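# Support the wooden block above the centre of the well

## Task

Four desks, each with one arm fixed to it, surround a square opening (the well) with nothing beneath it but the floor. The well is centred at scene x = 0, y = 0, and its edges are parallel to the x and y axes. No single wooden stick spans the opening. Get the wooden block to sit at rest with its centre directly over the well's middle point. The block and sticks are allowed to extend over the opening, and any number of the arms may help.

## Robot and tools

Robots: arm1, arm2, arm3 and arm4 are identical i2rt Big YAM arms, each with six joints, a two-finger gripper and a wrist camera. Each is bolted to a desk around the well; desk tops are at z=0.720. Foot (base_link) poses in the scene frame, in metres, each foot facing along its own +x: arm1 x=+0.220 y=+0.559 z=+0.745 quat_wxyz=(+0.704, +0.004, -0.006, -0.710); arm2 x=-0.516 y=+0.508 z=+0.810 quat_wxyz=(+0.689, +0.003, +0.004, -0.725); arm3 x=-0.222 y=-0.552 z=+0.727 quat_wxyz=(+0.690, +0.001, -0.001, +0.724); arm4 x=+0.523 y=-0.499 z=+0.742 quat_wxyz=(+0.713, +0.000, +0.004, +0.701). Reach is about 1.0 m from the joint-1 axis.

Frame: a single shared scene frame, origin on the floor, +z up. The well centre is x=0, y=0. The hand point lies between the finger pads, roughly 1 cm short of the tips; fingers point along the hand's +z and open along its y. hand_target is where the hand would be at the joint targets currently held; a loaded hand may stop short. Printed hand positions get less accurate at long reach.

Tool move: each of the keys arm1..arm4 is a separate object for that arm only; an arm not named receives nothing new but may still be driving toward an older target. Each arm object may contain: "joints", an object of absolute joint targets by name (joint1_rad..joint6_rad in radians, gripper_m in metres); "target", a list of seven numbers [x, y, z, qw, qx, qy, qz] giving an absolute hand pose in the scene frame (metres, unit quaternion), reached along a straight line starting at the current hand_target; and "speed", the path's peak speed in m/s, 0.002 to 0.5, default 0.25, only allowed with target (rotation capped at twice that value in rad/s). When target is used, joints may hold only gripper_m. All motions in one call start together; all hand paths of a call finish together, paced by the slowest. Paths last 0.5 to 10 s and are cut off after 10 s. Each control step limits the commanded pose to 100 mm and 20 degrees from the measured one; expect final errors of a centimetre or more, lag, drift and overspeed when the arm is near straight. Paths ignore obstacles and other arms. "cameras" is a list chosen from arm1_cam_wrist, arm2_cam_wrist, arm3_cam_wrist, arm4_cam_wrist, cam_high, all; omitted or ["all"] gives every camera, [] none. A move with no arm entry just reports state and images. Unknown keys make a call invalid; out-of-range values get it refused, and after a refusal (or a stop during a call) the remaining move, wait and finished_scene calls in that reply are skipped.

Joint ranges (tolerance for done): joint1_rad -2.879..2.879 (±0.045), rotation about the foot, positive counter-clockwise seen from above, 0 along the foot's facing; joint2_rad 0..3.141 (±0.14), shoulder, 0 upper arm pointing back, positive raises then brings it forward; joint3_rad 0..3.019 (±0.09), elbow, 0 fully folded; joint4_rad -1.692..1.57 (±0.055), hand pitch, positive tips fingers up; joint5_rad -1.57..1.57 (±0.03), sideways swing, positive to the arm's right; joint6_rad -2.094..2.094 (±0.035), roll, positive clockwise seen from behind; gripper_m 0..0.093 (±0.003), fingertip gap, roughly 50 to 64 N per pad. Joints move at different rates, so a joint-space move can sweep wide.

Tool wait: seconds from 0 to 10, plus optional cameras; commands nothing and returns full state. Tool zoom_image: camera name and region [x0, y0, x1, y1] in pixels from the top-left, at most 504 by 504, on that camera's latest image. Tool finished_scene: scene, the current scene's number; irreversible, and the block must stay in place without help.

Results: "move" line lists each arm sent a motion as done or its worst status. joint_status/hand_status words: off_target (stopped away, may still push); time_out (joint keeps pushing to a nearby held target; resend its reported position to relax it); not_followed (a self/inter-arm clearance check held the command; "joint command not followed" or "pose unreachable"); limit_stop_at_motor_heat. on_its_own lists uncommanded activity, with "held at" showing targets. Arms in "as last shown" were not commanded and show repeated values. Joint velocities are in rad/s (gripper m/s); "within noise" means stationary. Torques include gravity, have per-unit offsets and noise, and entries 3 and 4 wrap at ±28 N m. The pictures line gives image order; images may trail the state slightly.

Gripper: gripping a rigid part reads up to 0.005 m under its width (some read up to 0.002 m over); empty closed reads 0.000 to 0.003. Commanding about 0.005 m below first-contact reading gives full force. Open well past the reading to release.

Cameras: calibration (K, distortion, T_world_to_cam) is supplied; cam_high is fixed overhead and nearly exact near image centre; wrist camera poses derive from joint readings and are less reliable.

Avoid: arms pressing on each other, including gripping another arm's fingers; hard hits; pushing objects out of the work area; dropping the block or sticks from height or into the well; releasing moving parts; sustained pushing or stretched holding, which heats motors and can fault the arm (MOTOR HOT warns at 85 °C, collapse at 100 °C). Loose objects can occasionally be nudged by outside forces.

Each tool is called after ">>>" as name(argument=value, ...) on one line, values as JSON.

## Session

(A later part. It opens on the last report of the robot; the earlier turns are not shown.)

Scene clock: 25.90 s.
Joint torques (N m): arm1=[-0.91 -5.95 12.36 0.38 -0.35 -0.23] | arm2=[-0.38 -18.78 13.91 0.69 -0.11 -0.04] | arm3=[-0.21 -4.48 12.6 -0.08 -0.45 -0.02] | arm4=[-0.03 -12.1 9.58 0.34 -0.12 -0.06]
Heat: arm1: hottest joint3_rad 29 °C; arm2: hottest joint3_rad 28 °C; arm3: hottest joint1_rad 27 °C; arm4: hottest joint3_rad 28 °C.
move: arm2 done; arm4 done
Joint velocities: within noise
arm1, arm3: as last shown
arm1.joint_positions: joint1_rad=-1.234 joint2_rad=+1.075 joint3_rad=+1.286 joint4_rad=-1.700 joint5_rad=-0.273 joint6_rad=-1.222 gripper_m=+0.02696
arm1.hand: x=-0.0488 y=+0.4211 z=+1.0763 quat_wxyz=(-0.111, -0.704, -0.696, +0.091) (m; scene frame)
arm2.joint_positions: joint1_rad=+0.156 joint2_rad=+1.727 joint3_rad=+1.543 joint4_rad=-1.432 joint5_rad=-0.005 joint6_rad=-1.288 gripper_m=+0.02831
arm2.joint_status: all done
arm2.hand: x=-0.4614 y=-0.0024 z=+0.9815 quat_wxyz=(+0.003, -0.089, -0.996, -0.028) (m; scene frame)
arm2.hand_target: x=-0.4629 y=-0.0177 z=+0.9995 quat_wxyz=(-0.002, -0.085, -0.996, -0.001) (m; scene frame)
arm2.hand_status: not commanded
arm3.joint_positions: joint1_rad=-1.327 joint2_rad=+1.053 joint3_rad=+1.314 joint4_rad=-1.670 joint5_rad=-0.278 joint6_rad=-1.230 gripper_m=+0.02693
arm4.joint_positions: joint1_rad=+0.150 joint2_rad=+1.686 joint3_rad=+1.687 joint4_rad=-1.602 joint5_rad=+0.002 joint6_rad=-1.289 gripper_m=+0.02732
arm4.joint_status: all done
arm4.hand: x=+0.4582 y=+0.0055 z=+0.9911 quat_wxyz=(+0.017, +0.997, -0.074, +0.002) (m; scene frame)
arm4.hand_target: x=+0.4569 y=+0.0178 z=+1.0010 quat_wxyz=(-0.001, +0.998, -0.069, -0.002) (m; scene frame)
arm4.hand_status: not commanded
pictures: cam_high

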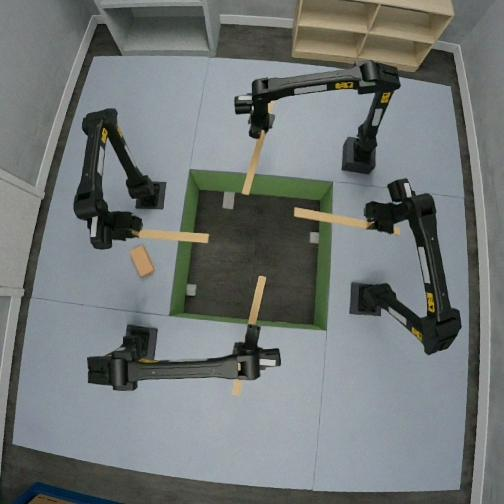

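>>> move(arm1={"target":[-0.085,0.42,0.892,0.1405,0.6930,0.6930,-0.1405],"speed":0.2}, arm2={"target":[-0.42,-0.085,0.892,0.1987,0,0.9801,0],"speed":0.2}, arm3={"target":[0.072,-0.41,0.892,-0.1612,0.6885,-0.6885,-0.1612],"speed":0.2}, arm4={"target":[0.42,0.085,0.892,0,0.9801,0,-0.1987],"speed":0.2}, cameras=["cam_high"])

Scene clock: 28.60 s.
Joint torques (N m): arm1=[-0.91 -7.06 7.62 1.09 -0.42 -0.23] | arm2=[-0.97 -20.37 13.53 0.94 -0.58 0] | arm3=[-0.32 -5.48 8.76 0.59 -0.59 -0.03] | arm4=[-0.56 -14.74 7.61 0.61 -0.69 -0.08]
Heat: arm1: hottest joint3_rad 29 °C; arm2: hottest joint3_rad 28 °C; arm3: hottest joint1_rad 27 °C; arm4: hottest joint3_rad 28 °C.
move: arm1 done; arm2 off_target; arm3 done; arm4 done
Joint velocities: within noise
arm1.joint_positions: joint1_rad=-1.316 joint2_rad=+1.168 joint3_rad=+0.854 joint4_rad=-1.148 joint5_rad=-0.379 joint6_rad=-1.303 gripper_m=+0.02696
arm1.joint_status: not commanded
arm1.hand: x=-0.0817 y=+0.4186 z=+0.8938 quat_wxyz=(-0.141, -0.695, -0.692, +0.137) (m; scene frame)
arm1.hand_target: x=-0.0850 y=+0.4200 z=+0.8920 quat_wxyz=(-0.140, -0.693, -0.693, +0.141) (m; scene frame)
arm1.hand_status: done (0.004 m and 0.5 deg from the pose sent, 0.188 m and 6.7 deg at the start)
arm2.joint_positions: joint1_rad=+0.107 joint2_rad=+1.938 joint3_rad=+1.569 joint4_rad=-1.197 joint5_rad=-0.397 joint6_rad=-1.507 gripper_m=+0.02831
arm2.joint_status: not commanded
arm2.hand: x=-0.4165 y=-0.0664 z=+0.8920 quat_wxyz=(-0.196, -0.004, -0.980, -0.014) (m; scene frame)
arm2.hand_target: x=-0.4203 y=-0.0843 z=+0.8922 quat_wxyz=(-0.199, +0.000, -0.980, +0.000) (m; scene frame)
arm2.hand_status: off_target (0.019 m and 1.7 deg from the pose sent, 0.129 m and 25.6 deg at the start)
arm3.joint_positions: joint1_rad=-1.391 joint2_rad=+1.139 joint3_rad=+0.849 joint4_rad=-1.187 joint5_rad=-0.442 joint6_rad=-1.314 gripper_m=+0.02693
arm3.joint_status: not commanded
arm3.hand: x=+0.0657 y=-0.4097 z=+0.8906 quat_wxyz=(-0.153, +0.686, -0.692, -0.164) (m; scene frame)
arm3.hand_target: x=+0.0719 y=-0.4100 z=+0.8920 quat_wxyz=(-0.161, +0.689, -0.688, -0.161) (m; scene frame)
arm3.hand_status: done (0.006 m and 1.1 deg from the pose sent, 0.190 m and 9.2 deg at the start)
arm4.joint_positions: joint1_rad=+0.088 joint2_rad=+1.886 joint3_rad=+1.672 joint4_rad=-1.339 joint5_rad=-0.388 joint6_rad=-1.489 gripper_m=+0.02732
arm4.joint_status: not commanded
arm4.hand: x=+0.4174 y=+0.0771 z=+0.8929 quat_wxyz=(+0.009, +0.981, -0.004, -0.196) (m; scene frame)
arm4.hand_target: x=+0.4200 y=+0.0849 z=+0.8922 quat_wxyz=(+0.000, +0.980, +0.000, -0.199) (m; scene frame)
arm4.hand_status: done (0.008 m and 1.1 deg from the pose sent, 0.133 m and 24.7 deg at the start)
pictures: cam_high

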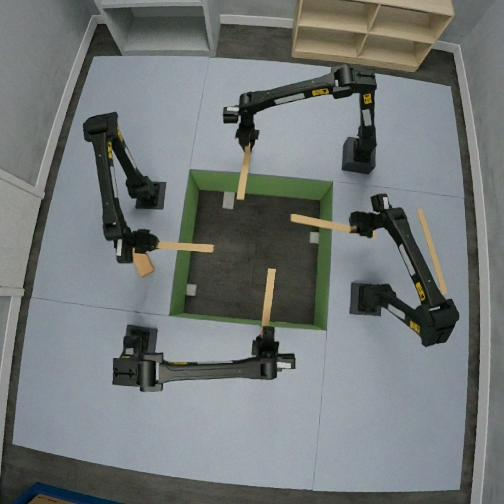

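>>> move(arm1={"target":[-0.085,0.32,0.929,0.1405,0.6930,0.6930,-0.1405],"speed":0.12}, arm2={"target":[-0.32,-0.095,0.929,0.1987,0,0.9801,0],"speed":0.12}, arm3={"target":[0.072,-0.31,0.929,-0.1612,0.6885,-0.6885,-0.1612],"speed":0.12}, arm4={"target":[0.32,0.088,0.929,0,0.9801,0,-0.1987],"speed":0.12}, cameras=["cam_high"])

>>> zoom_image(camera="cam_high", region=[160, 150, 350, 340])

Scene clock: 30.73 s.
Joint torques (N m): arm1=[0.38 -7.71 11.97 1.22 -0.27 0.03] | arm2=[-0.56 -20.07 14.41 0.14 -0.37 0.17] | arm3=[0.79 -5.89 12.71 0.76 -0.34 0.18] | arm4=[-0.03 -14.51 10.21 -0.18 -0.4 0.2]
Heat: arm1: hottest joint3_rad 30 °C; arm2: hottest joint3_rad 29 °C; arm3: hottest joint3_rad 28 °C; arm4: hottest joint3_rad 29 °C.
move: arm1 off_target; arm2 off_target; arm3 off_target; arm4 off_target
Joint velocities: within noise
arm1.joint_positions: joint1_rad=-1.047 joint2_rad=+1.213 joint3_rad=+0.929 joint4_rad=-1.129 joint5_rad=-0.336 joint6_rad=-1.026 gripper_m=+0.02696
arm1.joint_status: not commanded
arm1.hand: x=-0.0655 y=+0.3344 z=+0.9077 quat_wxyz=(-0.147, -0.697, -0.693, +0.113) (m; scene frame)
arm1.hand_target: x=-0.0837 y=+0.3210 z=+0.9293 quat_wxyz=(-0.141, -0.693, -0.693, +0.141) (m; scene frame)
arm1.hand_status: off_target (0.032 m and 3.2 deg from the pose sent, 0.105 m and 0.5 deg at the start)
arm2.joint_positions: joint1_rad=+0.257 joint2_rad=+1.948 joint3_rad=+1.691 joint4_rad=-1.217 joint5_rad=-0.391 joint6_rad=-1.354 gripper_m=+0.02831
arm2.joint_status: not commanded
arm2.hand: x=-0.3249 y=-0.0826 z=+0.9310 quat_wxyz=(-0.199, +0.004, -0.980, +0.001) (m; scene frame)
arm2.hand_target: x=-0.3201 y=-0.0944 z=+0.9289 quat_wxyz=(-0.199, +0.000, -0.980, +0.001) (m; scene frame)
arm2.hand_status: off_target (0.013 m and 0.4 deg from the pose sent, 0.107 m and 1.7 deg at the start)
arm3.joint_positions: joint1_rad=-1.112 joint2_rad=+1.181 joint3_rad=+0.935 joint4_rad=-1.142 joint5_rad=-0.397 joint6_rad=-1.023 gripper_m=+0.02693
arm3.joint_status: not commanded
arm3.hand: x=+0.0545 y=-0.3223 z=+0.9101 quat_wxyz=(-0.137, +0.689, -0.692, -0.168) (m; scene frame)
arm3.hand_target: x=+0.0709 y=-0.3107 z=+0.9293 quat_wxyz=(-0.161, +0.688, -0.688, -0.162) (m; scene frame)
arm3.hand_status: off_target (0.029 m and 2.9 deg from the pose sent, 0.107 m and 1.1 deg at the start)
arm4.joint_positions: joint1_rad=+0.247 joint2_rad=+1.896 joint3_rad=+1.760 joint4_rad=-1.350 joint5_rad=-0.384 joint6_rad=-1.331 gripper_m=+0.02732
arm4.joint_status: not commanded
arm4.hand: x=+0.3231 y=+0.0767 z=+0.9210 quat_wxyz=(+0.007, +0.980, +0.003, -0.198) (m; scene frame)
arm4.hand_target: x=+0.3202 y=+0.0875 z=+0.9290 quat_wxyz=(-0.001, +0.980, +0.000, -0.199) (m; scene frame)
arm4.hand_status: off_target (0.014 m and 0.9 deg from the pose sent, 0.105 m and 1.1 deg at the start)
pictures: cam_high

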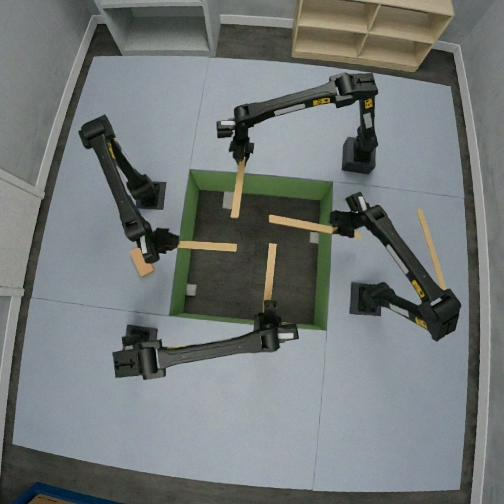

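Scaled by 2.653 from the camera's 504x504 image, which has a finer 720x720 frame.

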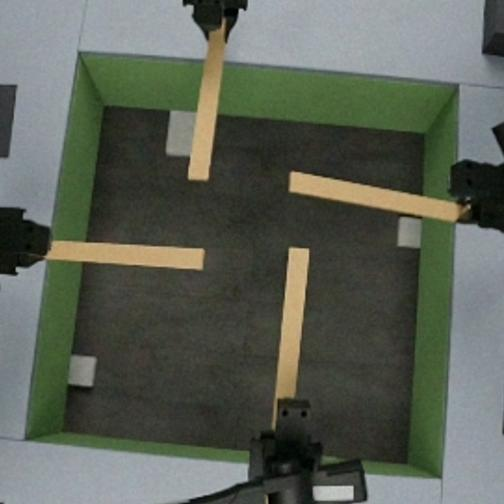

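>>> move(arm1={"target":[-0.1,0.21,0.985,0.1405,0.6930,0.6930,-0.1405],"speed":0.1}, arm2={"target":[-0.215,-0.1,0.966,0.1987,0,0.9801,0],"speed":0.1}, arm3={"target":[0.09,-0.205,0.985,-0.1612,0.6885,-0.6885,-0.1612],"speed":0.1}, arm4={"target":[0.215,0.098,0.972,0,0.9801,0,-0.1987],"speed":0.1}, cameras=["cam_high"])

>>> zoom_image(camera="cam_high", region=[195, 185, 315, 305])

Scene clock: 33.13 s.
Joint torques (N m): arm1=[0.56 -10.46 12.52 0.7 -0.26 0.03] | arm2=[0.44 -20.84 14.79 0.44 -0.34 0.17] | arm3=[0.79 -8.35 13.22 0.14 -0.28 0.21] | arm4=[-0.21 -15.97 10.59 -0.05 -0.38 0.18]
Heat: arm1: hottest joint3_rad 30 °C; arm2: hottest joint3_rad 29 °C; arm3: hottest joint3_rad 28 °C; arm4: hottest joint3_rad 29 °C.
move: arm1 off_target; arm2 off_target; arm3 off_target; arm4 off_target
Joint velocities: within noise
arm1.joint_positions: joint1_rad=-0.836 joint2_rad=+1.377 joint3_rad=+1.221 joint4_rad=-1.175 joint5_rad=-0.283 joint6_rad=-0.811 gripper_m=+0.02696
arm1.joint_status: not commanded
arm1.hand: x=-0.0881 y=+0.2248 z=+0.9627 quat_wxyz=(-0.141, -0.696, -0.694, +0.120) (m; scene frame)
arm1.hand_target: x=-0.0991 y=+0.2110 z=+0.9850 quat_wxyz=(-0.141, -0.693, -0.693, +0.141) (m; scene frame)
arm1.hand_status: off_target (0.029 m and 2.4 deg from the pose sent, 0.150 m and 3.2 deg at the start)
arm2.joint_positions: joint1_rad=+0.415 joint2_rad=+2.011 joint3_rad=+1.890 joint4_rad=-1.291 joint5_rad=-0.371 joint6_rad=-1.186 gripper_m=+0.02831
arm2.joint_status: not commanded
arm2.hand: x=-0.2213 y=-0.0886 z=+0.9692 quat_wxyz=(-0.199, +0.004, -0.980, +0.001) (m; scene frame)
arm2.hand_target: x=-0.2152 y=-0.0994 z=+0.9661 quat_wxyz=(-0.199, +0.000, -0.980, +0.001) (m; scene frame)
arm2.hand_status: off_target (0.013 m and 0.5 deg from the pose sent, 0.117 m and 0.4 deg at the start)
arm3.joint_positions: joint1_rad=-0.910 joint2_rad=+1.347 joint3_rad=+1.222 joint4_rad=-1.168 joint5_rad=-0.342 joint6_rad=-0.815 gripper_m=+0.02693
arm3.joint_status: not commanded
arm3.hand: x=+0.0802 y=-0.2167 z=+0.9661 quat_wxyz=(-0.146, +0.691, -0.690, -0.162) (m; scene frame)
arm3.hand_target: x=+0.0892 y=-0.2056 z=+0.9850 quat_wxyz=(-0.162, +0.689, -0.688, -0.161) (m; scene frame)
arm3.hand_status: off_target (0.024 m and 1.7 deg from the pose sent, 0.144 m and 2.9 deg at the start)
arm4.joint_positions: joint1_rad=+0.405 joint2_rad=+2.003 joint3_rad=+2.037 joint4_rad=-1.459 joint5_rad=-0.364 joint6_rad=-1.164 gripper_m=+0.02732
arm4.joint_status: not commanded
arm4.hand: x=+0.2189 y=+0.0885 z=+0.9651 quat_wxyz=(+0.007, +0.980, +0.003, -0.197) (m; scene frame)
arm4.hand_target: x=+0.2152 y=+0.0975 z=+0.9721 quat_wxyz=(-0.001, +0.980, +0.000, -0.199) (m; scene frame)
arm4.hand_status: off_target (0.012 m and 0.9 deg from the pose sent, 0.121 m and 0.9 deg at the start)
pictures: cam_high

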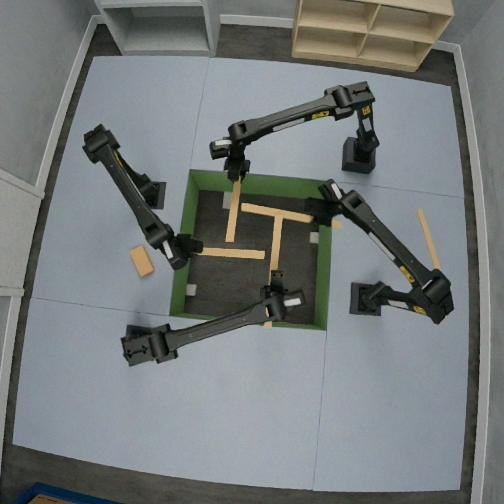

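Scaled by 4.200 from the camera's 504x504 image, which has a finer 720x720 frame.

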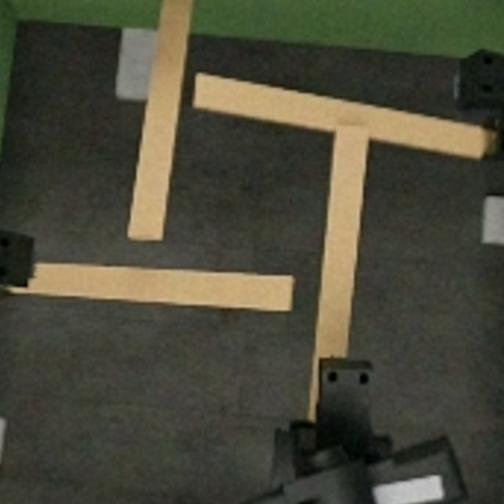

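>>> move(arm1={"target":[-0.072,0.188,0.992,0.1405,0.6930,0.6930,-0.1405],"speed":0.06}, arm2={"target":[-0.184,-0.072,0.972,0.1987,0,0.9801,0],"speed":0.06}, arm3={"target":[0.058,-0.173,0.992,-0.1612,0.6885,-0.6885,-0.1612],"speed":0.06}, arm4={"target":[0.193,0.07,0.979,0,0.9801,0,-0.1987],"speed":0.06}, cameras=["cam_high"])

>>> zoom_image(camera="cam_high", region=[195, 185, 315, 305])

Scene clock: 36.60 s.
Joint torques (N m): arm1=[0.38 -11.99 12.45 0.92 -0.2 0.03] | arm2=[0.32 -25.05 10.3 1.42 -0.39 0.17] | arm3=[0.73 -9.05 13.26 0.81 -0.24 0.2] | arm4=[0.21 -18.55 7.24 0.88 -0.36 0.17]
Heat: arm1: hottest joint3_rad 30 °C; arm2: hottest joint3_rad 30 °C; arm3: hottest joint3_rad 29 °C; arm4: hottest joint3_rad 29 °C.
move: arm1 off_target; arm2 done; arm3 off_target; arm4 off_target
Joint velocities: within noise
arm1.joint_positions: joint1_rad=-0.752 joint2_rad=+1.377 joint3_rad=+1.222 joint4_rad=-1.176 joint5_rad=-0.259 joint6_rad=-0.727 gripper_m=+0.02696
arm1.joint_status: not commanded
arm1.hand: x=-0.0620 y=+0.2030 z=+0.9622 quat_wxyz=(-0.139, -0.698, -0.694, +0.109) (m; scene frame)
arm1.hand_target: x=-0.0709 y=+0.1893 z=+0.9921 quat_wxyz=(-0.141, -0.693, -0.693, +0.141) (m; scene frame)
arm1.hand_status: off_target (0.035 m and 3.6 deg from the pose sent, 0.050 m and 2.4 deg at the start)
arm2.joint_positions: joint1_rad=+0.473 joint2_rad=+2.011 joint3_rad=+1.886 joint4_rad=-1.282 joint5_rad=-0.360 joint6_rad=-1.122 gripper_m=+0.02831
arm2.joint_status: not commanded
arm2.hand: x=-0.1885 y=-0.0720 z=+0.9673 quat_wxyz=(-0.195, +0.001, -0.981, -0.007) (m; scene frame)
arm2.hand_target: x=-0.1840 y=-0.0720 z=+0.9722 quat_wxyz=(-0.199, +0.000, -0.980, +0.000) (m; scene frame)
arm2.hand_status: done (0.007 m and 0.9 deg from the pose sent, 0.041 m and 0.5 deg at the start)
arm3.joint_positions: joint1_rad=-0.800 joint2_rad=+1.347 joint3_rad=+1.229 joint4_rad=-1.168 joint5_rad=-0.307 joint6_rad=-0.706 gripper_m=+0.02693
arm3.joint_status: not commanded
arm3.hand: x=+0.0474 y=-0.1878 z=+0.9671 quat_wxyz=(-0.132, +0.691, -0.692, -0.160) (m; scene frame)
arm3.hand_target: x=+0.0570 y=-0.1741 z=+0.9922 quat_wxyz=(-0.161, +0.689, -0.688, -0.162) (m; scene frame)
arm3.hand_status: off_target (0.031 m and 3.4 deg from the pose sent, 0.056 m and 1.7 deg at the start)
arm4.joint_positions: joint1_rad=+0.451 joint2_rad=+1.984 joint3_rad=+2.014 joint4_rad=-1.454 joint5_rad=-0.355 joint6_rad=-1.113 gripper_m=+0.02732
arm4.joint_status: not commanded
arm4.hand: x=+0.1956 y=+0.0691 z=+0.9674 quat_wxyz=(+0.014, +0.981, +0.001, -0.193) (m; scene frame)
arm4.hand_target: x=+0.1932 y=+0.0699 z=+0.9790 quat_wxyz=(+0.000, +0.980, +0.000, -0.199) (m; scene frame)
arm4.hand_status: off_target (0.012 m and 1.7 deg from the pose sent, 0.035 m and 0.9 deg at the start)
pictures: cam_high

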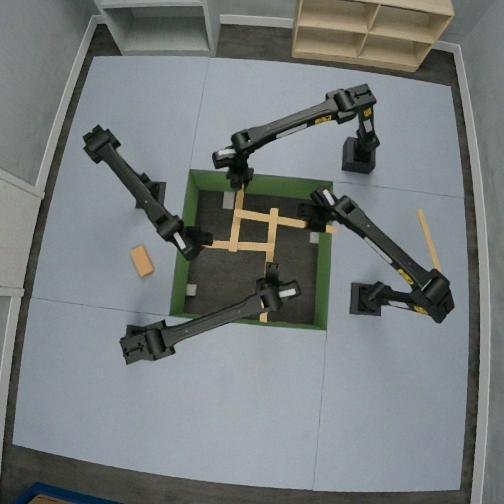

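Scaled by 4.200 from the camera's 504x504 image, which has a finer 720x720 frame.

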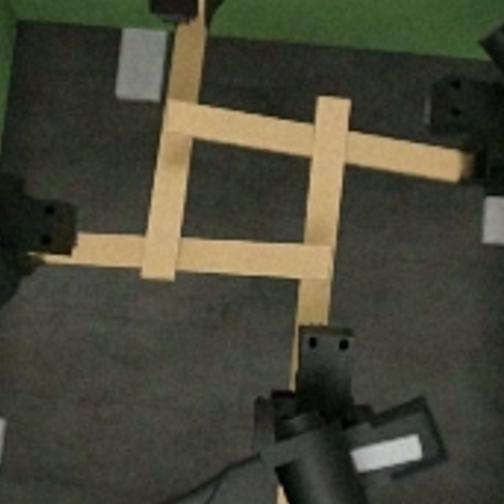

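>>> move(arm1={"target":[-0.05,0.222,0.885,0.1057,0.6992,0.6992,-0.1057],"speed":0.05}, arm2={"target":[-0.23,-0.048,0.88,0.1494,0,0.9888,0],"speed":0.05}, arm3={"target":[0.04,-0.205,0.895,-0.1249,0.6960,-0.6960,-0.1249],"speed":0.05}, arm4={"target":[0.23,0.047,0.885,0,0.9888,0,-0.1494],"speed":0.05}, cameras=["cam_high"])

>>> zoom_image(camera="cam_high", region=[195, 185, 315, 305])

Scene clock: 39.80 s.
Joint torques (N m): arm1=[0.56 -10.81 7.66 1.5 -0.23 -0.1] | arm2=[-1.26 -24.53 9.21 1.1 -0.13 -0.11] | arm3=[0.91 -8.7 8.9 0.99 -0.25 0.07] | arm4=[-0.32 -17.08 6.74 0.66 -0.15 -0.13]
Heat: arm1: hottest joint3_rad 30 °C; arm2: hottest joint3_rad 30 °C; arm3: hottest joint3_rad 29 °C; arm4: hottest joint3_rad 29 °C.
move: arm1 done; arm2 done; arm3 done; arm4 done
Joint velocities: within noise
arm1.joint_positions: joint1_rad=-0.746 joint2_rad=+1.377 joint3_rad=+1.023 joint4_rad=-0.998 joint5_rad=-0.188 joint6_rad=-0.727 gripper_m=+0.02695
arm1.joint_status: not commanded
arm1.hand: x=-0.0515 y=+0.2268 z=+0.8850 quat_wxyz=(-0.104, -0.703, -0.696, +0.100) (m; scene frame)
arm1.hand_target: x=-0.0500 y=+0.2220 z=+0.8851 quat_wxyz=(-0.106, -0.699, -0.699, +0.106) (m; scene frame)
arm1.hand_status: done (0.005 m and 0.9 deg from the pose sent, 0.080 m and 3.9 deg at the start)
arm2.joint_positions: joint1_rad=+0.459 joint2_rad=+1.997 joint3_rad=+1.623 joint4_rad=-1.089 joint5_rad=-0.277 joint6_rad=-1.137 gripper_m=+0.02831
arm2.joint_status: not commanded
arm2.hand: x=-0.2256 y=-0.0438 z=+0.8720 quat_wxyz=(-0.147, -0.006, -0.989, -0.013) (m; scene frame)
arm2.hand_target: x=-0.2299 y=-0.0480 z=+0.8800 quat_wxyz=(-0.149, +0.000, -0.989, +0.000) (m; scene frame)
arm2.hand_status: done (0.010 m and 1.7 deg from the pose sent, 0.099 m and 5.4 deg at the start)
arm3.joint_positions: joint1_rad=-0.796 joint2_rad=+1.347 joint3_rad=+1.043 joint4_rad=-1.022 joint5_rad=-0.235 joint6_rad=-0.705 gripper_m=+0.02692
arm3.joint_status: not commanded
arm3.hand: x=+0.0389 y=-0.2116 z=+0.8920 quat_wxyz=(-0.115, +0.692, -0.702, -0.124) (m; scene frame)
arm3.hand_target: x=+0.0400 y=-0.2051 z=+0.8952 quat_wxyz=(-0.125, +0.696, -0.696, -0.125) (m; scene frame)
arm3.hand_status: done (0.007 m and 1.4 deg from the pose sent, 0.074 m and 4.1 deg at the start)
arm4.joint_positions: joint1_rad=+0.444 joint2_rad=+1.928 joint3_rad=+1.705 joint4_rad=-1.244 joint5_rad=-0.270 joint6_rad=-1.115 gripper_m=+0.02732
arm4.joint_status: not commanded
arm4.hand: x=+0.2275 y=+0.0432 z=+0.8776 quat_wxyz=(+0.013, +0.989, -0.008, -0.147) (m; scene frame)
arm4.hand_target: x=+0.2301 y=+0.0470 z=+0.8850 quat_wxyz=(+0.000, +0.989, +0.000, -0.149) (m; scene frame)
arm4.hand_status: done (0.009 m and 1.8 deg from the pose sent, 0.092 m and 5.3 deg at the start)
pictures: cam_high

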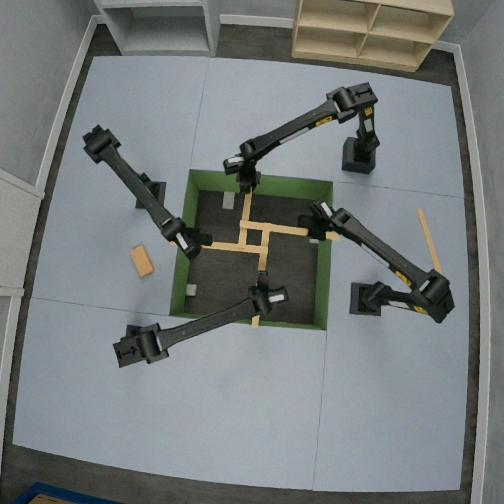

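Scaled by 4.200 from the camera's 504x504 image, which has a finer 720x720 frame.

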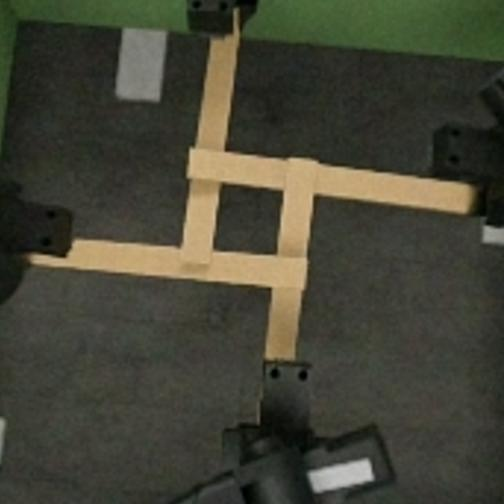

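>>> move(arm1={"target":[-0.048,0.224,0.812,0.1057,0.6992,0.6992,-0.1057],"speed":0.05}, arm2={"target":[-0.222,-0.048,0.808,0.1494,0,0.9888,0],"speed":0.05}, arm3={"target":[0.038,-0.207,0.825,-0.1249,0.6960,-0.6960,-0.1249],"speed":0.05}, arm4={"target":[0.23,0.047,0.812,0,0.9888,0,-0.1494],"speed":0.05}, cameras=["cam_high"])

>>> zoom_image(camera="cam_high", region=[195, 185, 315, 305])

Scene clock: 42.20 s.
Joint torques (N m): arm1=[0.44 -10.4 6.94 1.5 -0.25 -0.11] | arm2=[-0.21 -20.37 9.52 1.4 -0.28 0.07] | arm3=[0.97 -8.18 8.16 0.96 -0.26 0.06] | arm4=[-0.5 -14.62 6.61 0.84 -0.26 -0.09]
Heat: arm1: hottest joint3_rad 30 °C; arm2: hottest joint3_rad 30 °C; arm3: hottest joint3_rad 29 °C; arm4: hottest joint3_rad 29 °C.
move: arm1 done; arm2 off_target; arm3 done; arm4 off_target
Joint velocities: within noise
arm1.joint_positions: joint1_rad=-0.746 joint2_rad=+1.457 joint3_rad=+0.899 joint4_rad=-0.788 joint5_rad=-0.188 joint6_rad=-0.727 gripper_m=+0.02695
arm1.joint_status: not commanded
arm1.hand: x=-0.0494 y=+0.2277 z=+0.8153 quat_wxyz=(-0.104, -0.703, -0.696, +0.104) (m; scene frame)
arm1.hand_target: x=-0.0480 y=+0.2241 z=+0.8120 quat_wxyz=(-0.106, -0.699, -0.699, +0.106) (m; scene frame)
arm1.hand_status: done (0.005 m and 0.6 deg from the pose sent, 0.073 m and 0.9 deg at the start)
arm2.joint_positions: joint1_rad=+0.459 joint2_rad=+2.036 joint3_rad=+1.555 joint4_rad=-0.938 joint5_rad=-0.273 joint6_rad=-1.138 gripper_m=+0.02831
arm2.joint_status: not commanded
arm2.hand: x=-0.2240 y=-0.0491 z=+0.8274 quat_wxyz=(-0.154, -0.002, -0.988, +0.008) (m; scene frame)
arm2.hand_target: x=-0.2223 y=-0.0474 z=+0.8082 quat_wxyz=(-0.149, +0.000, -0.989, +0.000) (m; scene frame)
arm2.hand_status: off_target (0.020 m and 1.1 deg from the pose sent, 0.064 m and 1.7 deg at the start)
arm3.joint_positions: joint1_rad=-0.796 joint2_rad=+1.407 joint3_rad=+0.914 joint4_rad=-0.821 joint5_rad=-0.235 joint6_rad=-0.705 gripper_m=+0.02692
arm3.joint_status: not commanded
arm3.hand: x=+0.0374 y=-0.2131 z=+0.8265 quat_wxyz=(-0.121, +0.692, -0.701, -0.124) (m; scene frame)
arm3.hand_target: x=+0.0379 y=-0.2071 z=+0.8250 quat_wxyz=(-0.125, +0.696, -0.696, -0.125) (m; scene frame)
arm3.hand_status: done (0.006 m and 0.8 deg from the pose sent, 0.067 m and 1.4 deg at the start)
arm4.joint_positions: joint1_rad=+0.444 joint2_rad=+1.953 joint3_rad=+1.591 joint4_rad=-1.077 joint5_rad=-0.269 joint6_rad=-1.121 gripper_m=+0.02732
arm4.joint_status: not commanded
arm4.hand: x=+0.2277 y=+0.0424 z=+0.8218 quat_wxyz=(+0.001, +0.988, -0.003, -0.151) (m; scene frame)
arm4.hand_target: x=+0.2300 y=+0.0467 z=+0.8120 quat_wxyz=(+0.000, +0.989, +0.000, -0.149) (m; scene frame)
arm4.hand_status: off_target (0.011 m and 0.4 deg from the pose sent, 0.066 m and 1.8 deg at the start)
pictures: cam_high

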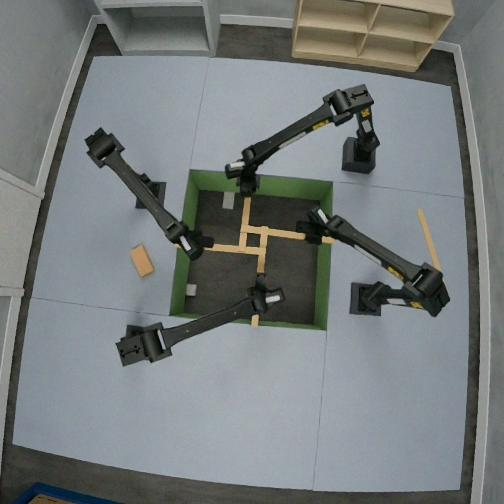

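Scaled by 4.200 from the camera's 504x504 image, which has a finer 720x720 frame.

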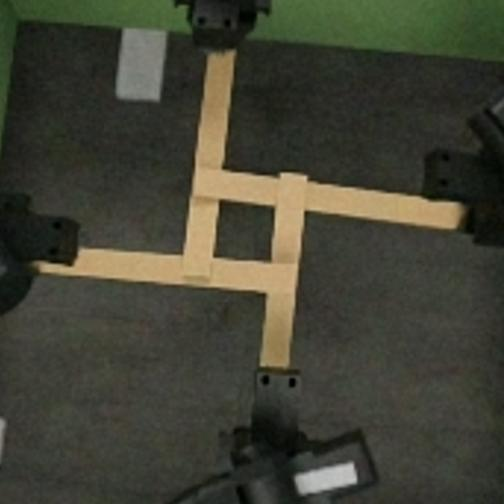

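>>> move(arm1={"target":[-0.040,0.230,0.785,0.0987,0.7002,0.7002,-0.0987],"speed":0.04}, arm2={"target":[-0.228,-0.040,0.775,0.1395,0,0.9902,0],"speed":0.04}, arm3={"target":[0.031,-0.211,0.798,-0.1161,0.6975,-0.6975,-0.1161],"speed":0.04}, arm4={"target":[0.236,0.040,0.779,0,0.9902,0,-0.1395],"speed":0.04}, cameras=["cam_high"])

>>> zoom_image(camera="cam_high", region=[205, 195, 305, 295])

Scene clock: 44.00 s.
Joint torques (N m): arm1=[0.79 -10.34 6.52 1.47 -0.22 -0.05] | arm2=[-0.32 -20.01 8.69 1.31 -0.27 -0.04] | arm3=[0.97 -8.29 7.77 0.94 -0.22 0.14] | arm4=[-0.44 -14.33 6.26 0.84 -0.16 -0.09]
Heat: arm1: hottest joint3_rad 30 °C; arm2: hottest joint3_rad 30 °C; arm3: hottest joint3_rad 29 °C; arm4: hottest joint3_rad 29 °C.
move: arm1 done; arm2 off_target; arm3 done; arm4 off_target
Joint velocities: within noise
arm1.joint_positions: joint1_rad=-0.740 joint2_rad=+1.485 joint3_rad=+0.850 joint4_rad=-0.721 joint5_rad=-0.174 joint6_rad=-0.726 gripper_m=+0.02695
arm1.joint_status: not commanded
arm1.hand: x=-0.0429 y=+0.2339 z=+0.7889 quat_wxyz=(-0.097, -0.702, -0.698, +0.098) (m; scene frame)
arm1.hand_target: x=-0.0399 y=+0.2302 z=+0.7850 quat_wxyz=(-0.099, -0.700, -0.700, +0.098) (m; scene frame)
arm1.hand_status: done (0.006 m and 0.4 deg from the pose sent, 0.032 m and 1.0 deg at the start)
arm2.joint_positions: joint1_rad=+0.459 joint2_rad=+2.060 joint3_rad=+1.507 joint4_rad=-0.868 joint5_rad=-0.255 joint6_rad=-1.138 gripper_m=+0.02831
arm2.joint_status: not commanded
arm2.hand: x=-0.2294 y=-0.0437 z=+0.7968 quat_wxyz=(-0.145, -0.003, -0.989, +0.011) (m; scene frame)
arm2.hand_target: x=-0.2283 y=-0.0394 z=+0.7755 quat_wxyz=(-0.140, +0.000, -0.990, +0.000) (m; scene frame)
arm2.hand_status: off_target (0.022 m and 1.4 deg from the pose sent, 0.053 m and 1.9 deg at the start)
arm3.joint_positions: joint1_rad=-0.782 joint2_rad=+1.437 joint3_rad=+0.868 joint4_rad=-0.763 joint5_rad=-0.216 joint6_rad=-0.705 gripper_m=+0.02692
arm3.joint_status: not commanded
arm3.hand: x=+0.0305 y=-0.2171 z=+0.7993 quat_wxyz=(-0.112, +0.697, -0.699, -0.115) (m; scene frame)
arm3.hand_target: x=+0.0309 y=-0.2111 z=+0.7980 quat_wxyz=(-0.116, +0.697, -0.698, -0.116) (m; scene frame)
arm3.hand_status: done (0.006 m and 0.5 deg from the pose sent, 0.029 m and 1.3 deg at the start)
arm4.joint_positions: joint1_rad=+0.443 joint2_rad=+1.967 joint3_rad=+1.530 joint4_rad=-1.005 joint5_rad=-0.253 joint6_rad=-1.122 gripper_m=+0.02732
arm4.joint_status: not commanded
arm4.hand: x=+0.2331 y=+0.0372 z=+0.7919 quat_wxyz=(-0.002, +0.990, -0.003, -0.144) (m; scene frame)
arm4.hand_target: x=+0.2362 y=+0.0398 z=+0.7793 quat_wxyz=(+0.000, +0.990, +0.000, -0.140) (m; scene frame)
arm4.hand_status: off_target (0.014 m and 0.6 deg from the pose sent, 0.044 m and 1.4 deg at the start)
pictures: cam_high

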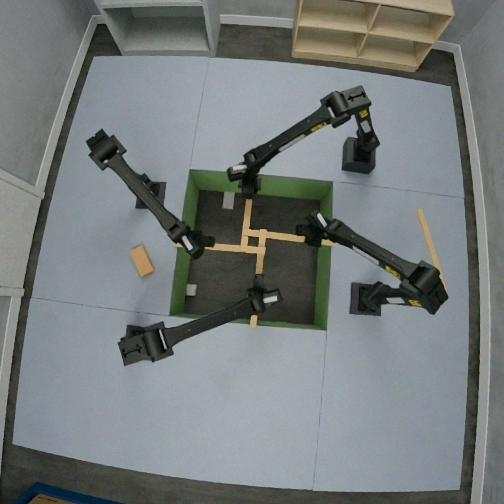

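Scaled by 5.040 from the camera's 504x504 image, which has a finer 720x720 frame.

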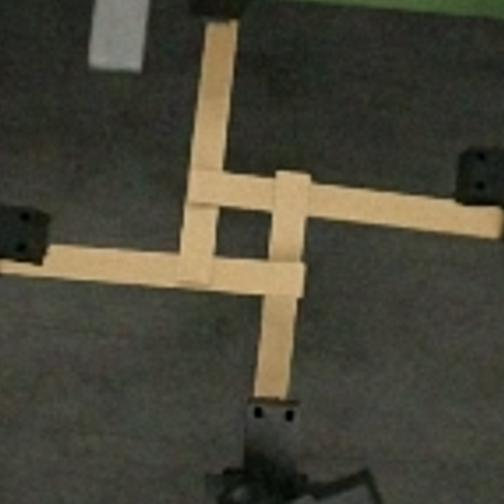

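>>> move(arm1={"target":[-0.032,0.236,0.765,0.0917,0.7011,0.7011,-0.0917],"speed":0.04}, arm2={"target":[-0.234,-0.034,0.748,0.1296,0,0.9916,0],"speed":0.04}, arm3={"target":[0.025,-0.214,0.777,-0.1092,0.6986,-0.6986,-0.1092],"speed":0.04}, arm4={"target":[0.242,0.034,0.755,0,0.9916,0,-0.1296],"speed":0.04}, cameras=["cam_high"])

>>> zoom_image(camera="cam_high", region=[205, 195, 305, 295])

>>> zoom_image(camera="cam_high", region=[160, 150, 350, 340])

Scene clock: 45.47 s.
Joint torques (N m): arm1=[0.79 -10.34 6.15 1.42 -0.25 -0.13] | arm2=[0.09 -19.55 8.1 1.26 -0.24 -0.02] | arm3=[1.08 -8.41 7.5 1.01 -0.3 0.16] | arm4=[-0.32 -13.16 5.6 0.81 -0.19 -0.1]
Heat: arm1: hottest joint3_rad 30 °C; arm2: hottest joint3_rad 30 °C; arm3: hottest joint3_rad 29 °C; arm4: hottest joint3_rad 29 °C.
move: arm1 done; arm2 off_target; arm3 done; arm4 off_target
Joint velocities: within noise
arm1.joint_positions: joint1_rad=-0.731 joint2_rad=+1.507 joint3_rad=+0.812 joint4_rad=-0.673 joint5_rad=-0.157 joint6_rad=-0.711 gripper_m=+0.02695
arm1.joint_status: not commanded
arm1.hand: x=-0.0361 y=+0.2398 z=+0.7689 quat_wxyz=(-0.090, -0.706, -0.696, +0.092) (m; scene frame)
arm1.hand_target: x=-0.0320 y=+0.2362 z=+0.7651 quat_wxyz=(-0.092, -0.701, -0.701, +0.092) (m; scene frame)
arm1.hand_status: done (0.007 m and 0.9 deg from the pose sent, 0.026 m and 1.1 deg at the start)
arm2.joint_positions: joint1_rad=+0.459 joint2_rad=+2.081 joint3_rad=+1.475 joint4_rad=-0.817 joint5_rad=-0.236 joint6_rad=-1.138 gripper_m=+0.02831
arm2.joint_status: not commanded
arm2.hand: x=-0.2342 y=-0.0404 z=+0.7742 quat_wxyz=(-0.137, -0.004, -0.991, +0.014) (m; scene frame)
arm2.hand_target: x=-0.2345 y=-0.0332 z=+0.7488 quat_wxyz=(-0.130, +0.000, -0.992, +0.000) (m; scene frame)
arm2.hand_status: off_target (0.027 m and 1.9 deg from the pose sent, 0.050 m and 2.2 deg at the start)
arm3.joint_positions: joint1_rad=-0.771 joint2_rad=+1.466 joint3_rad=+0.834 joint4_rad=-0.717 joint5_rad=-0.198 joint6_rad=-0.697 gripper_m=+0.02692
arm3.joint_status: not commanded
arm3.hand: x=+0.0248 y=-0.2211 z=+0.7774 quat_wxyz=(-0.103, +0.698, -0.701, -0.107) (m; scene frame)
arm3.hand_target: x=+0.0249 y=-0.2141 z=+0.7770 quat_wxyz=(-0.109, +0.699, -0.699, -0.109) (m; scene frame)
arm3.hand_status: done (0.007 m and 0.8 deg from the pose sent, 0.023 m and 0.8 deg at the start)
arm4.joint_positions: joint1_rad=+0.443 joint2_rad=+1.968 joint3_rad=+1.493 joint4_rad=-0.954 joint5_rad=-0.234 joint6_rad=-1.123 gripper_m=+0.02732
arm4.joint_status: not commanded
arm4.hand: x=+0.2375 y=+0.0356 z=+0.7784 quat_wxyz=(-0.011, +0.990, -0.003, -0.138) (m; scene frame)
arm4.hand_target: x=+0.2422 y=+0.0332 z=+0.7556 quat_wxyz=(+0.000, +0.992, +0.000, -0.130) (m; scene frame)
arm4.hand_status: off_target (0.024 m and 1.7 deg from the pose sent, 0.038 m and 1.7 deg at the start)
pictures: cam_high

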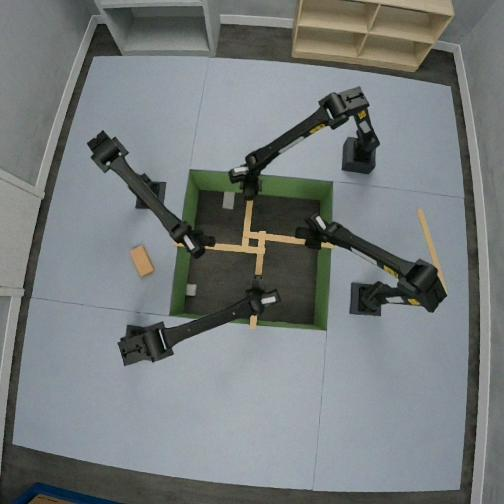

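Scaled by 5.040 from the camera's 504x504 image, which has a finer 720x720 frame.

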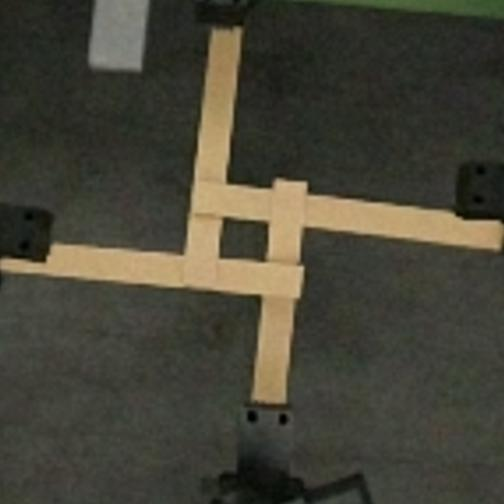

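Scaled by 2.653 from the camera's 504x504 image, which has a finer 720x720 frame.

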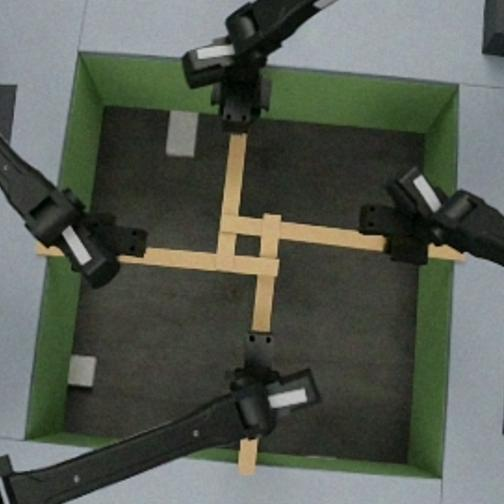

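>>> move(arm1={"target":[-0.032,0.241,0.754,0.0917,0.7011,0.7011,-0.0917],"speed":0.03}, arm2={"target":[-0.242,-0.034,0.742,0.1296,0,0.9916,0],"speed":0.03}, arm3={"target":[0.024,-0.219,0.766,-0.1092,0.6986,-0.6986,-0.1092],"speed":0.03}, arm4={"target":[0.248,0.033,0.746,0,0.9916,0,-0.1296],"speed":0.03}, cameras=["cam_high"])

>>> zoom_image(camera="cam_high", region=[160, 150, 350, 340])

Scene clock: 46.77 s.
Joint torques (N m): arm1=[0.03 -9.99 5.9 1.48 -0.32 -0.23] | arm2=[-1.26 -20.19 7.9 1.29 -0.31 -0.11] | arm3=[0.56 -8.06 7.09 1.02 -0.35 0.1] | arm4=[-0.56 -12.92 5.39 0.79 -0.24 -0.19]
Heat: arm1: hottest joint3_rad 30 °C; arm2: hottest joint3_rad 30 °C; arm3: hottest joint3_rad 29 °C; arm4: hottest joint3_rad 29 °C.
move: arm1 done; arm2 off_target; arm3 done; arm4 off_target
Joint velocities: within noise
arm1.joint_positions: joint1_rad=-0.731 joint2_rad=+1.518 joint3_rad=+0.792 joint4_rad=-0.641 joint5_rad=-0.157 joint6_rad=-0.711 gripper_m=+0.02694
arm1.joint_status: not commanded
arm1.hand: x=-0.0340 y=+0.2420 z=+0.7595 quat_wxyz=(-0.090, -0.706, -0.696, +0.092) (m; scene frame)
arm1.hand_target: x=-0.0320 y=+0.2411 z=+0.7541 quat_wxyz=(-0.092, -0.701, -0.701, +0.092) (m; scene frame)
arm1.hand_status: done (0.006 m and 0.9 deg from the pose sent, 0.016 m and 0.9 deg at the start)
arm2.joint_positions: joint1_rad=+0.459 joint2_rad=+2.086 joint3_rad=+1.463 joint4_rad=-0.801 joint5_rad=-0.236 joint6_rad=-1.139 gripper_m=+0.02831
arm2.joint_status: not commanded
arm2.hand: x=-0.2354 y=-0.0379 z=+0.7676 quat_wxyz=(-0.136, -0.004, -0.991, +0.014) (m; scene frame)
arm2.hand_target: x=-0.2422 y=-0.0331 z=+0.7427 quat_wxyz=(-0.130, +0.000, -0.992, +0.000) (m; scene frame)
arm2.hand_status: off_target (0.027 m and 1.8 deg from the pose sent, 0.034 m and 1.9 deg at the start)
arm3.joint_positions: joint1_rad=-0.771 joint2_rad=+1.471 joint3_rad=+0.812 joint4_rad=-0.683 joint5_rad=-0.197 joint6_rad=-0.697 gripper_m=+0.02692
arm3.joint_status: not commanded
arm3.hand: x=+0.0232 y=-0.2230 z=+0.7694 quat_wxyz=(-0.107, +0.698, -0.700, -0.107) (m; scene frame)
arm3.hand_target: x=+0.0240 y=-0.2192 z=+0.7660 quat_wxyz=(-0.109, +0.699, -0.699, -0.109) (m; scene frame)
arm3.hand_status: done (0.005 m and 0.4 deg from the pose sent, 0.012 m and 0.8 deg at the start)
arm4.joint_positions: joint1_rad=+0.436 joint2_rad=+1.968 joint3_rad=+1.475 joint4_rad=-0.931 joint5_rad=-0.234 joint6_rad=-1.125 gripper_m=+0.02732
arm4.joint_status: not commanded
arm4.hand: x=+0.2416 y=+0.0359 z=+0.7725 quat_wxyz=(-0.014, +0.990, -0.005, -0.139) (m; scene frame)
arm4.hand_target: x=+0.2483 y=+0.0321 z=+0.7468 quat_wxyz=(+0.000, +0.992, +0.000, -0.130) (m; scene frame)
arm4.hand_status: off_target (0.027 m and 2.1 deg from the pose sent, 0.034 m and 1.7 deg at the start)
pictures: cam_high

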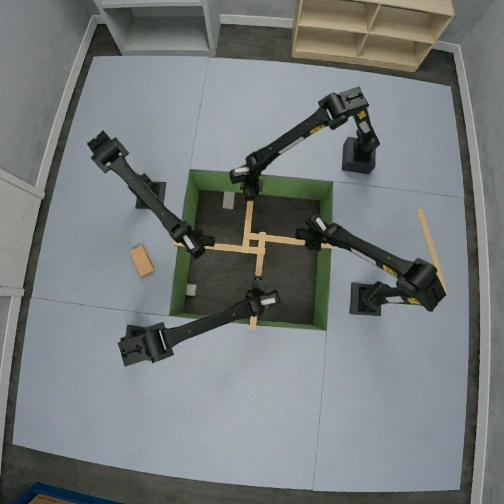

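Scaled by 2.653 from the camera's 504x504 image, which has a finer 720x720 frame.

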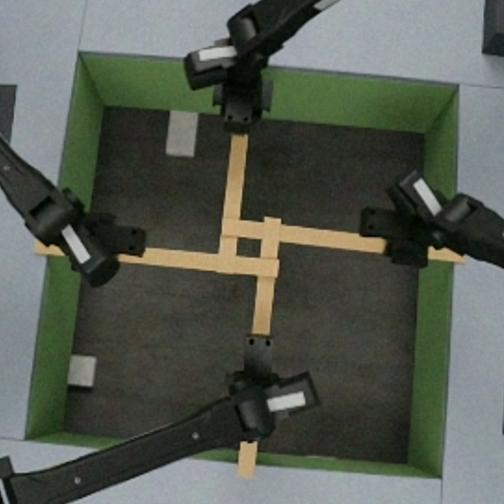

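>>> move(arm1={"target":[-0.032,0.246,0.747,0.0917,0.7011,0.7011,-0.0917],"speed":0.03}, arm2={"target":[-0.250,-0.034,0.735,0.1296,0,0.9916,0],"speed":0.03}, arm3={"target":[0.024,-0.223,0.758,-0.1092,0.6986,-0.6986,-0.1092],"speed":0.03}, arm4={"target":[0.253,0.033,0.737,0,0.9916,0,-0.1296],"speed":0.03}, cameras=["all"])

>>> zoom_image(camera="cam_high", region=[160, 150, 350, 340])

Scene clock: 48.03 s.
Joint torques (N m): arm1=[-0.5 -9.58 5.44 1.57 -0.36 -0.33] | arm2=[-1.03 -18.55 7.6 1.28 -0.41 -0.13] | arm3=[0.03 -7.59 6.57 1.17 -0.42 0.04] | arm4=[-0.85 -12.22 5.04 0.85 -0.28 -0.25]
Heat: arm1: hottest joint3_rad 30 °C; arm2: hottest joint3_rad 30 °C; arm3: hottest joint3_rad 29 °C; arm4: hottest joint3_rad 29 °C.
move: arm1 done; arm2 off_target; arm3 done; arm4 off_target
Joint velocities: within noise
arm1.joint_positions: joint1_rad=-0.732 joint2_rad=+1.520 joint3_rad=+0.782 joint4_rad=-0.621 joint5_rad=-0.158 joint6_rad=-0.711 gripper_m=+0.02694
arm1.joint_status: not commanded
arm1.hand: x=-0.0336 y=+0.2426 z=+0.7564 quat_wxyz=(-0.090, -0.706, -0.696, +0.096) (m; scene frame)
arm1.hand_target: x=-0.0318 y=+0.2461 z=+0.7472 quat_wxyz=(-0.092, -0.701, -0.701, +0.092) (m; scene frame)
arm1.hand_status: done (0.010 m and 1.0 deg from the pose sent, 0.013 m and 0.9 deg at the start)
arm2.joint_positions: joint1_rad=+0.454 joint2_rad=+2.086 joint3_rad=+1.453 joint4_rad=-0.786 joint5_rad=-0.236 joint6_rad=-1.144 gripper_m=+0.02831
arm2.joint_status: not commanded
arm2.hand: x=-0.2388 y=-0.0382 z=+0.7643 quat_wxyz=(-0.137, -0.003, -0.990, +0.016) (m; scene frame)
arm2.hand_target: x=-0.2502 y=-0.0328 z=+0.7360 quat_wxyz=(-0.130, +0.000, -0.992, +0.000) (m; scene frame)
arm2.hand_status: off_target (0.032 m and 2.1 deg from the pose sent, 0.036 m and 1.8 deg at the start)
arm3.joint_positions: joint1_rad=-0.771 joint2_rad=+1.473 joint3_rad=+0.801 joint4_rad=-0.663 joint5_rad=-0.197 joint6_rad=-0.697 gripper_m=+0.02692
arm3.joint_status: not commanded
arm3.hand: x=+0.0227 y=-0.2236 z=+0.7658 quat_wxyz=(-0.110, +0.698, -0.700, -0.107) (m; scene frame)
arm3.hand_target: x=+0.0239 y=-0.2232 z=+0.7582 quat_wxyz=(-0.109, +0.699, -0.699, -0.109) (m; scene frame)
arm3.hand_status: done (0.008 m and 0.3 deg from the pose sent, 0.011 m and 0.4 deg at the start)
arm4.joint_positions: joint1_rad=+0.432 joint2_rad=+1.968 joint3_rad=+1.465 joint4_rad=-0.915 joint5_rad=-0.234 joint6_rad=-1.127 gripper_m=+0.02732
arm4.joint_status: not commanded
arm4.hand: x=+0.2438 y=+0.0365 z=+0.7691 quat_wxyz=(-0.018, +0.990, -0.006, -0.140) (m; scene frame)
arm4.hand_target: x=+0.2534 y=+0.0317 z=+0.7381 quat_wxyz=(+0.000, +0.992, +0.000, -0.130) (m; scene frame)
arm4.hand_status: off_target (0.034 m and 2.4 deg from the pose sent, 0.037 m and 2.1 deg at the start)
pictures: arm1_cam_wrist, arm2_cam_wrist, arm3_cam_wrist, arm4_cam_wrist, cam_high
camera_calibration:
arm1_cam_wrist: T_world_to_cam=[[-0.99997, 0.00766145, -0.000881367, -0.0341517], [0.00687997, 0.937878, 0.346897, -0.486456], [0.00348435, 0.346881, -0.937903, 0.753437], [0, 0, 0, 1]] pos_world=[-0.0334291, 0.195145, 0.875371]
arm2_cam_wrist: T_world_to_cam=[[-0.00931217, -0.99964, 0.0251702, -0.0583931], [-0.944628, 0.0170509, 0.3277, -0.470163], [-0.328011, -0.0207248, -0.944447, 0.763026], [0, 0, 0, 1]] pos_world=[-0.194392, -0.0345417, 0.876179]
arm3_cam_wrist: T_world_to_cam=[[0.999977, 0.00644067, 0.00223128, -0.0222779], [0.00543372, -0.950873, 0.309534, -0.445902], [0.00411526, -0.309515, -0.950886, 0.781103], [0, 0, 0, 1]] pos_world=[0.0214858, -0.18209, 0.880811]
arm4_cam_wrist: T_world_to_cam=[[0.00945975, 0.999689, 0.0230923, -0.0547085], [0.946633, -0.0163934, 0.321897, -0.471602], [0.322175, 0.0188149, -0.946493, 0.777957], [0, 0, 0, 1]] pos_world=[0.196313, 0.0323231, 0.889402]

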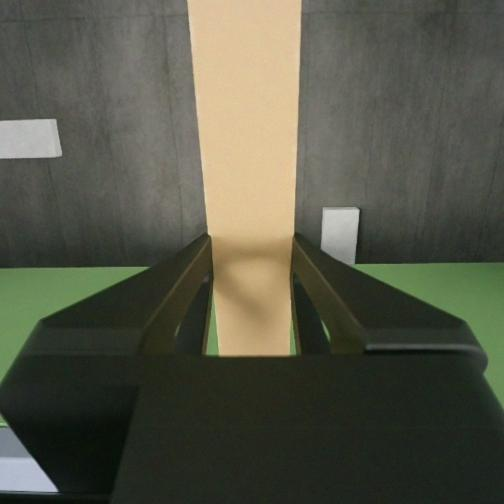

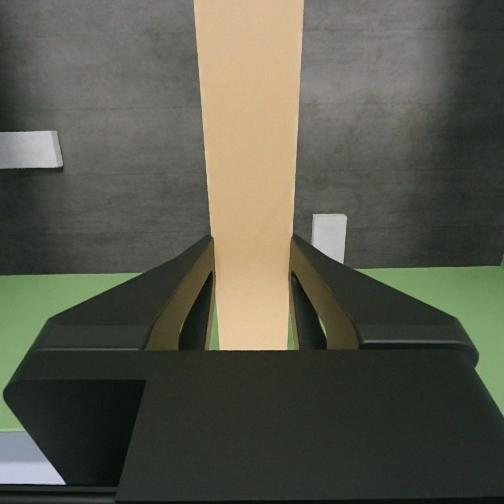

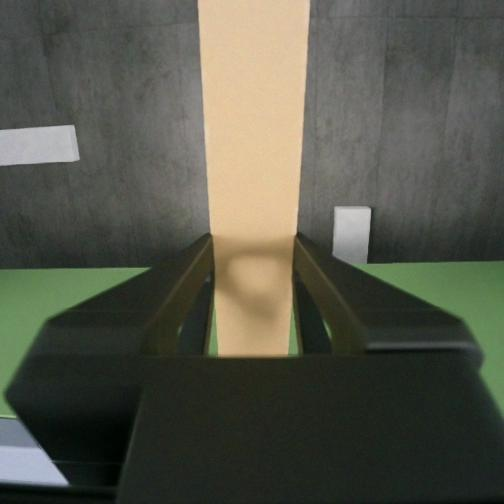

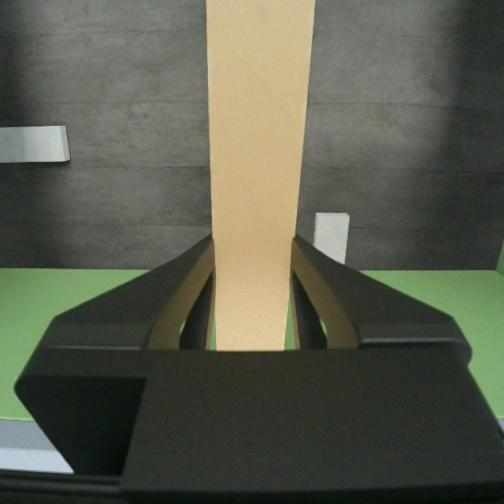

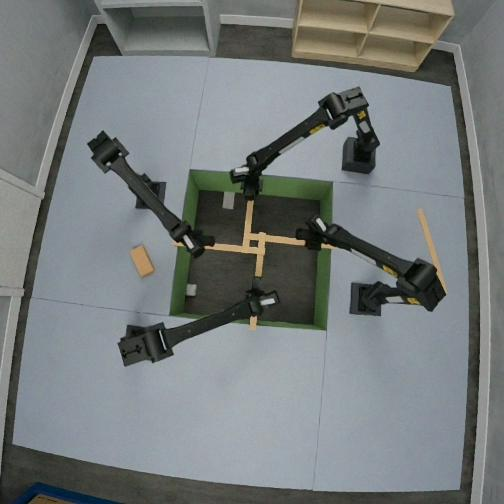

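Scaled by 2.653 from the camera's 504x504 image, which has a finer 720x720 frame.

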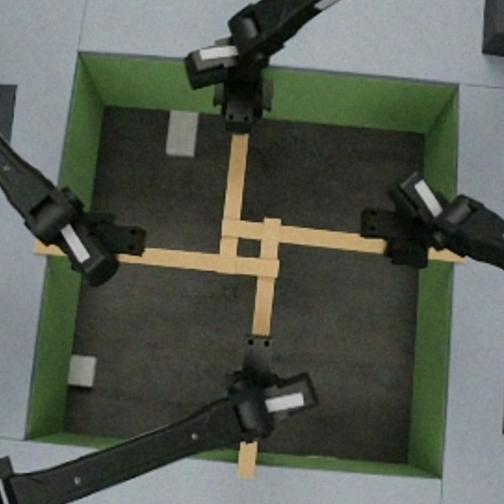

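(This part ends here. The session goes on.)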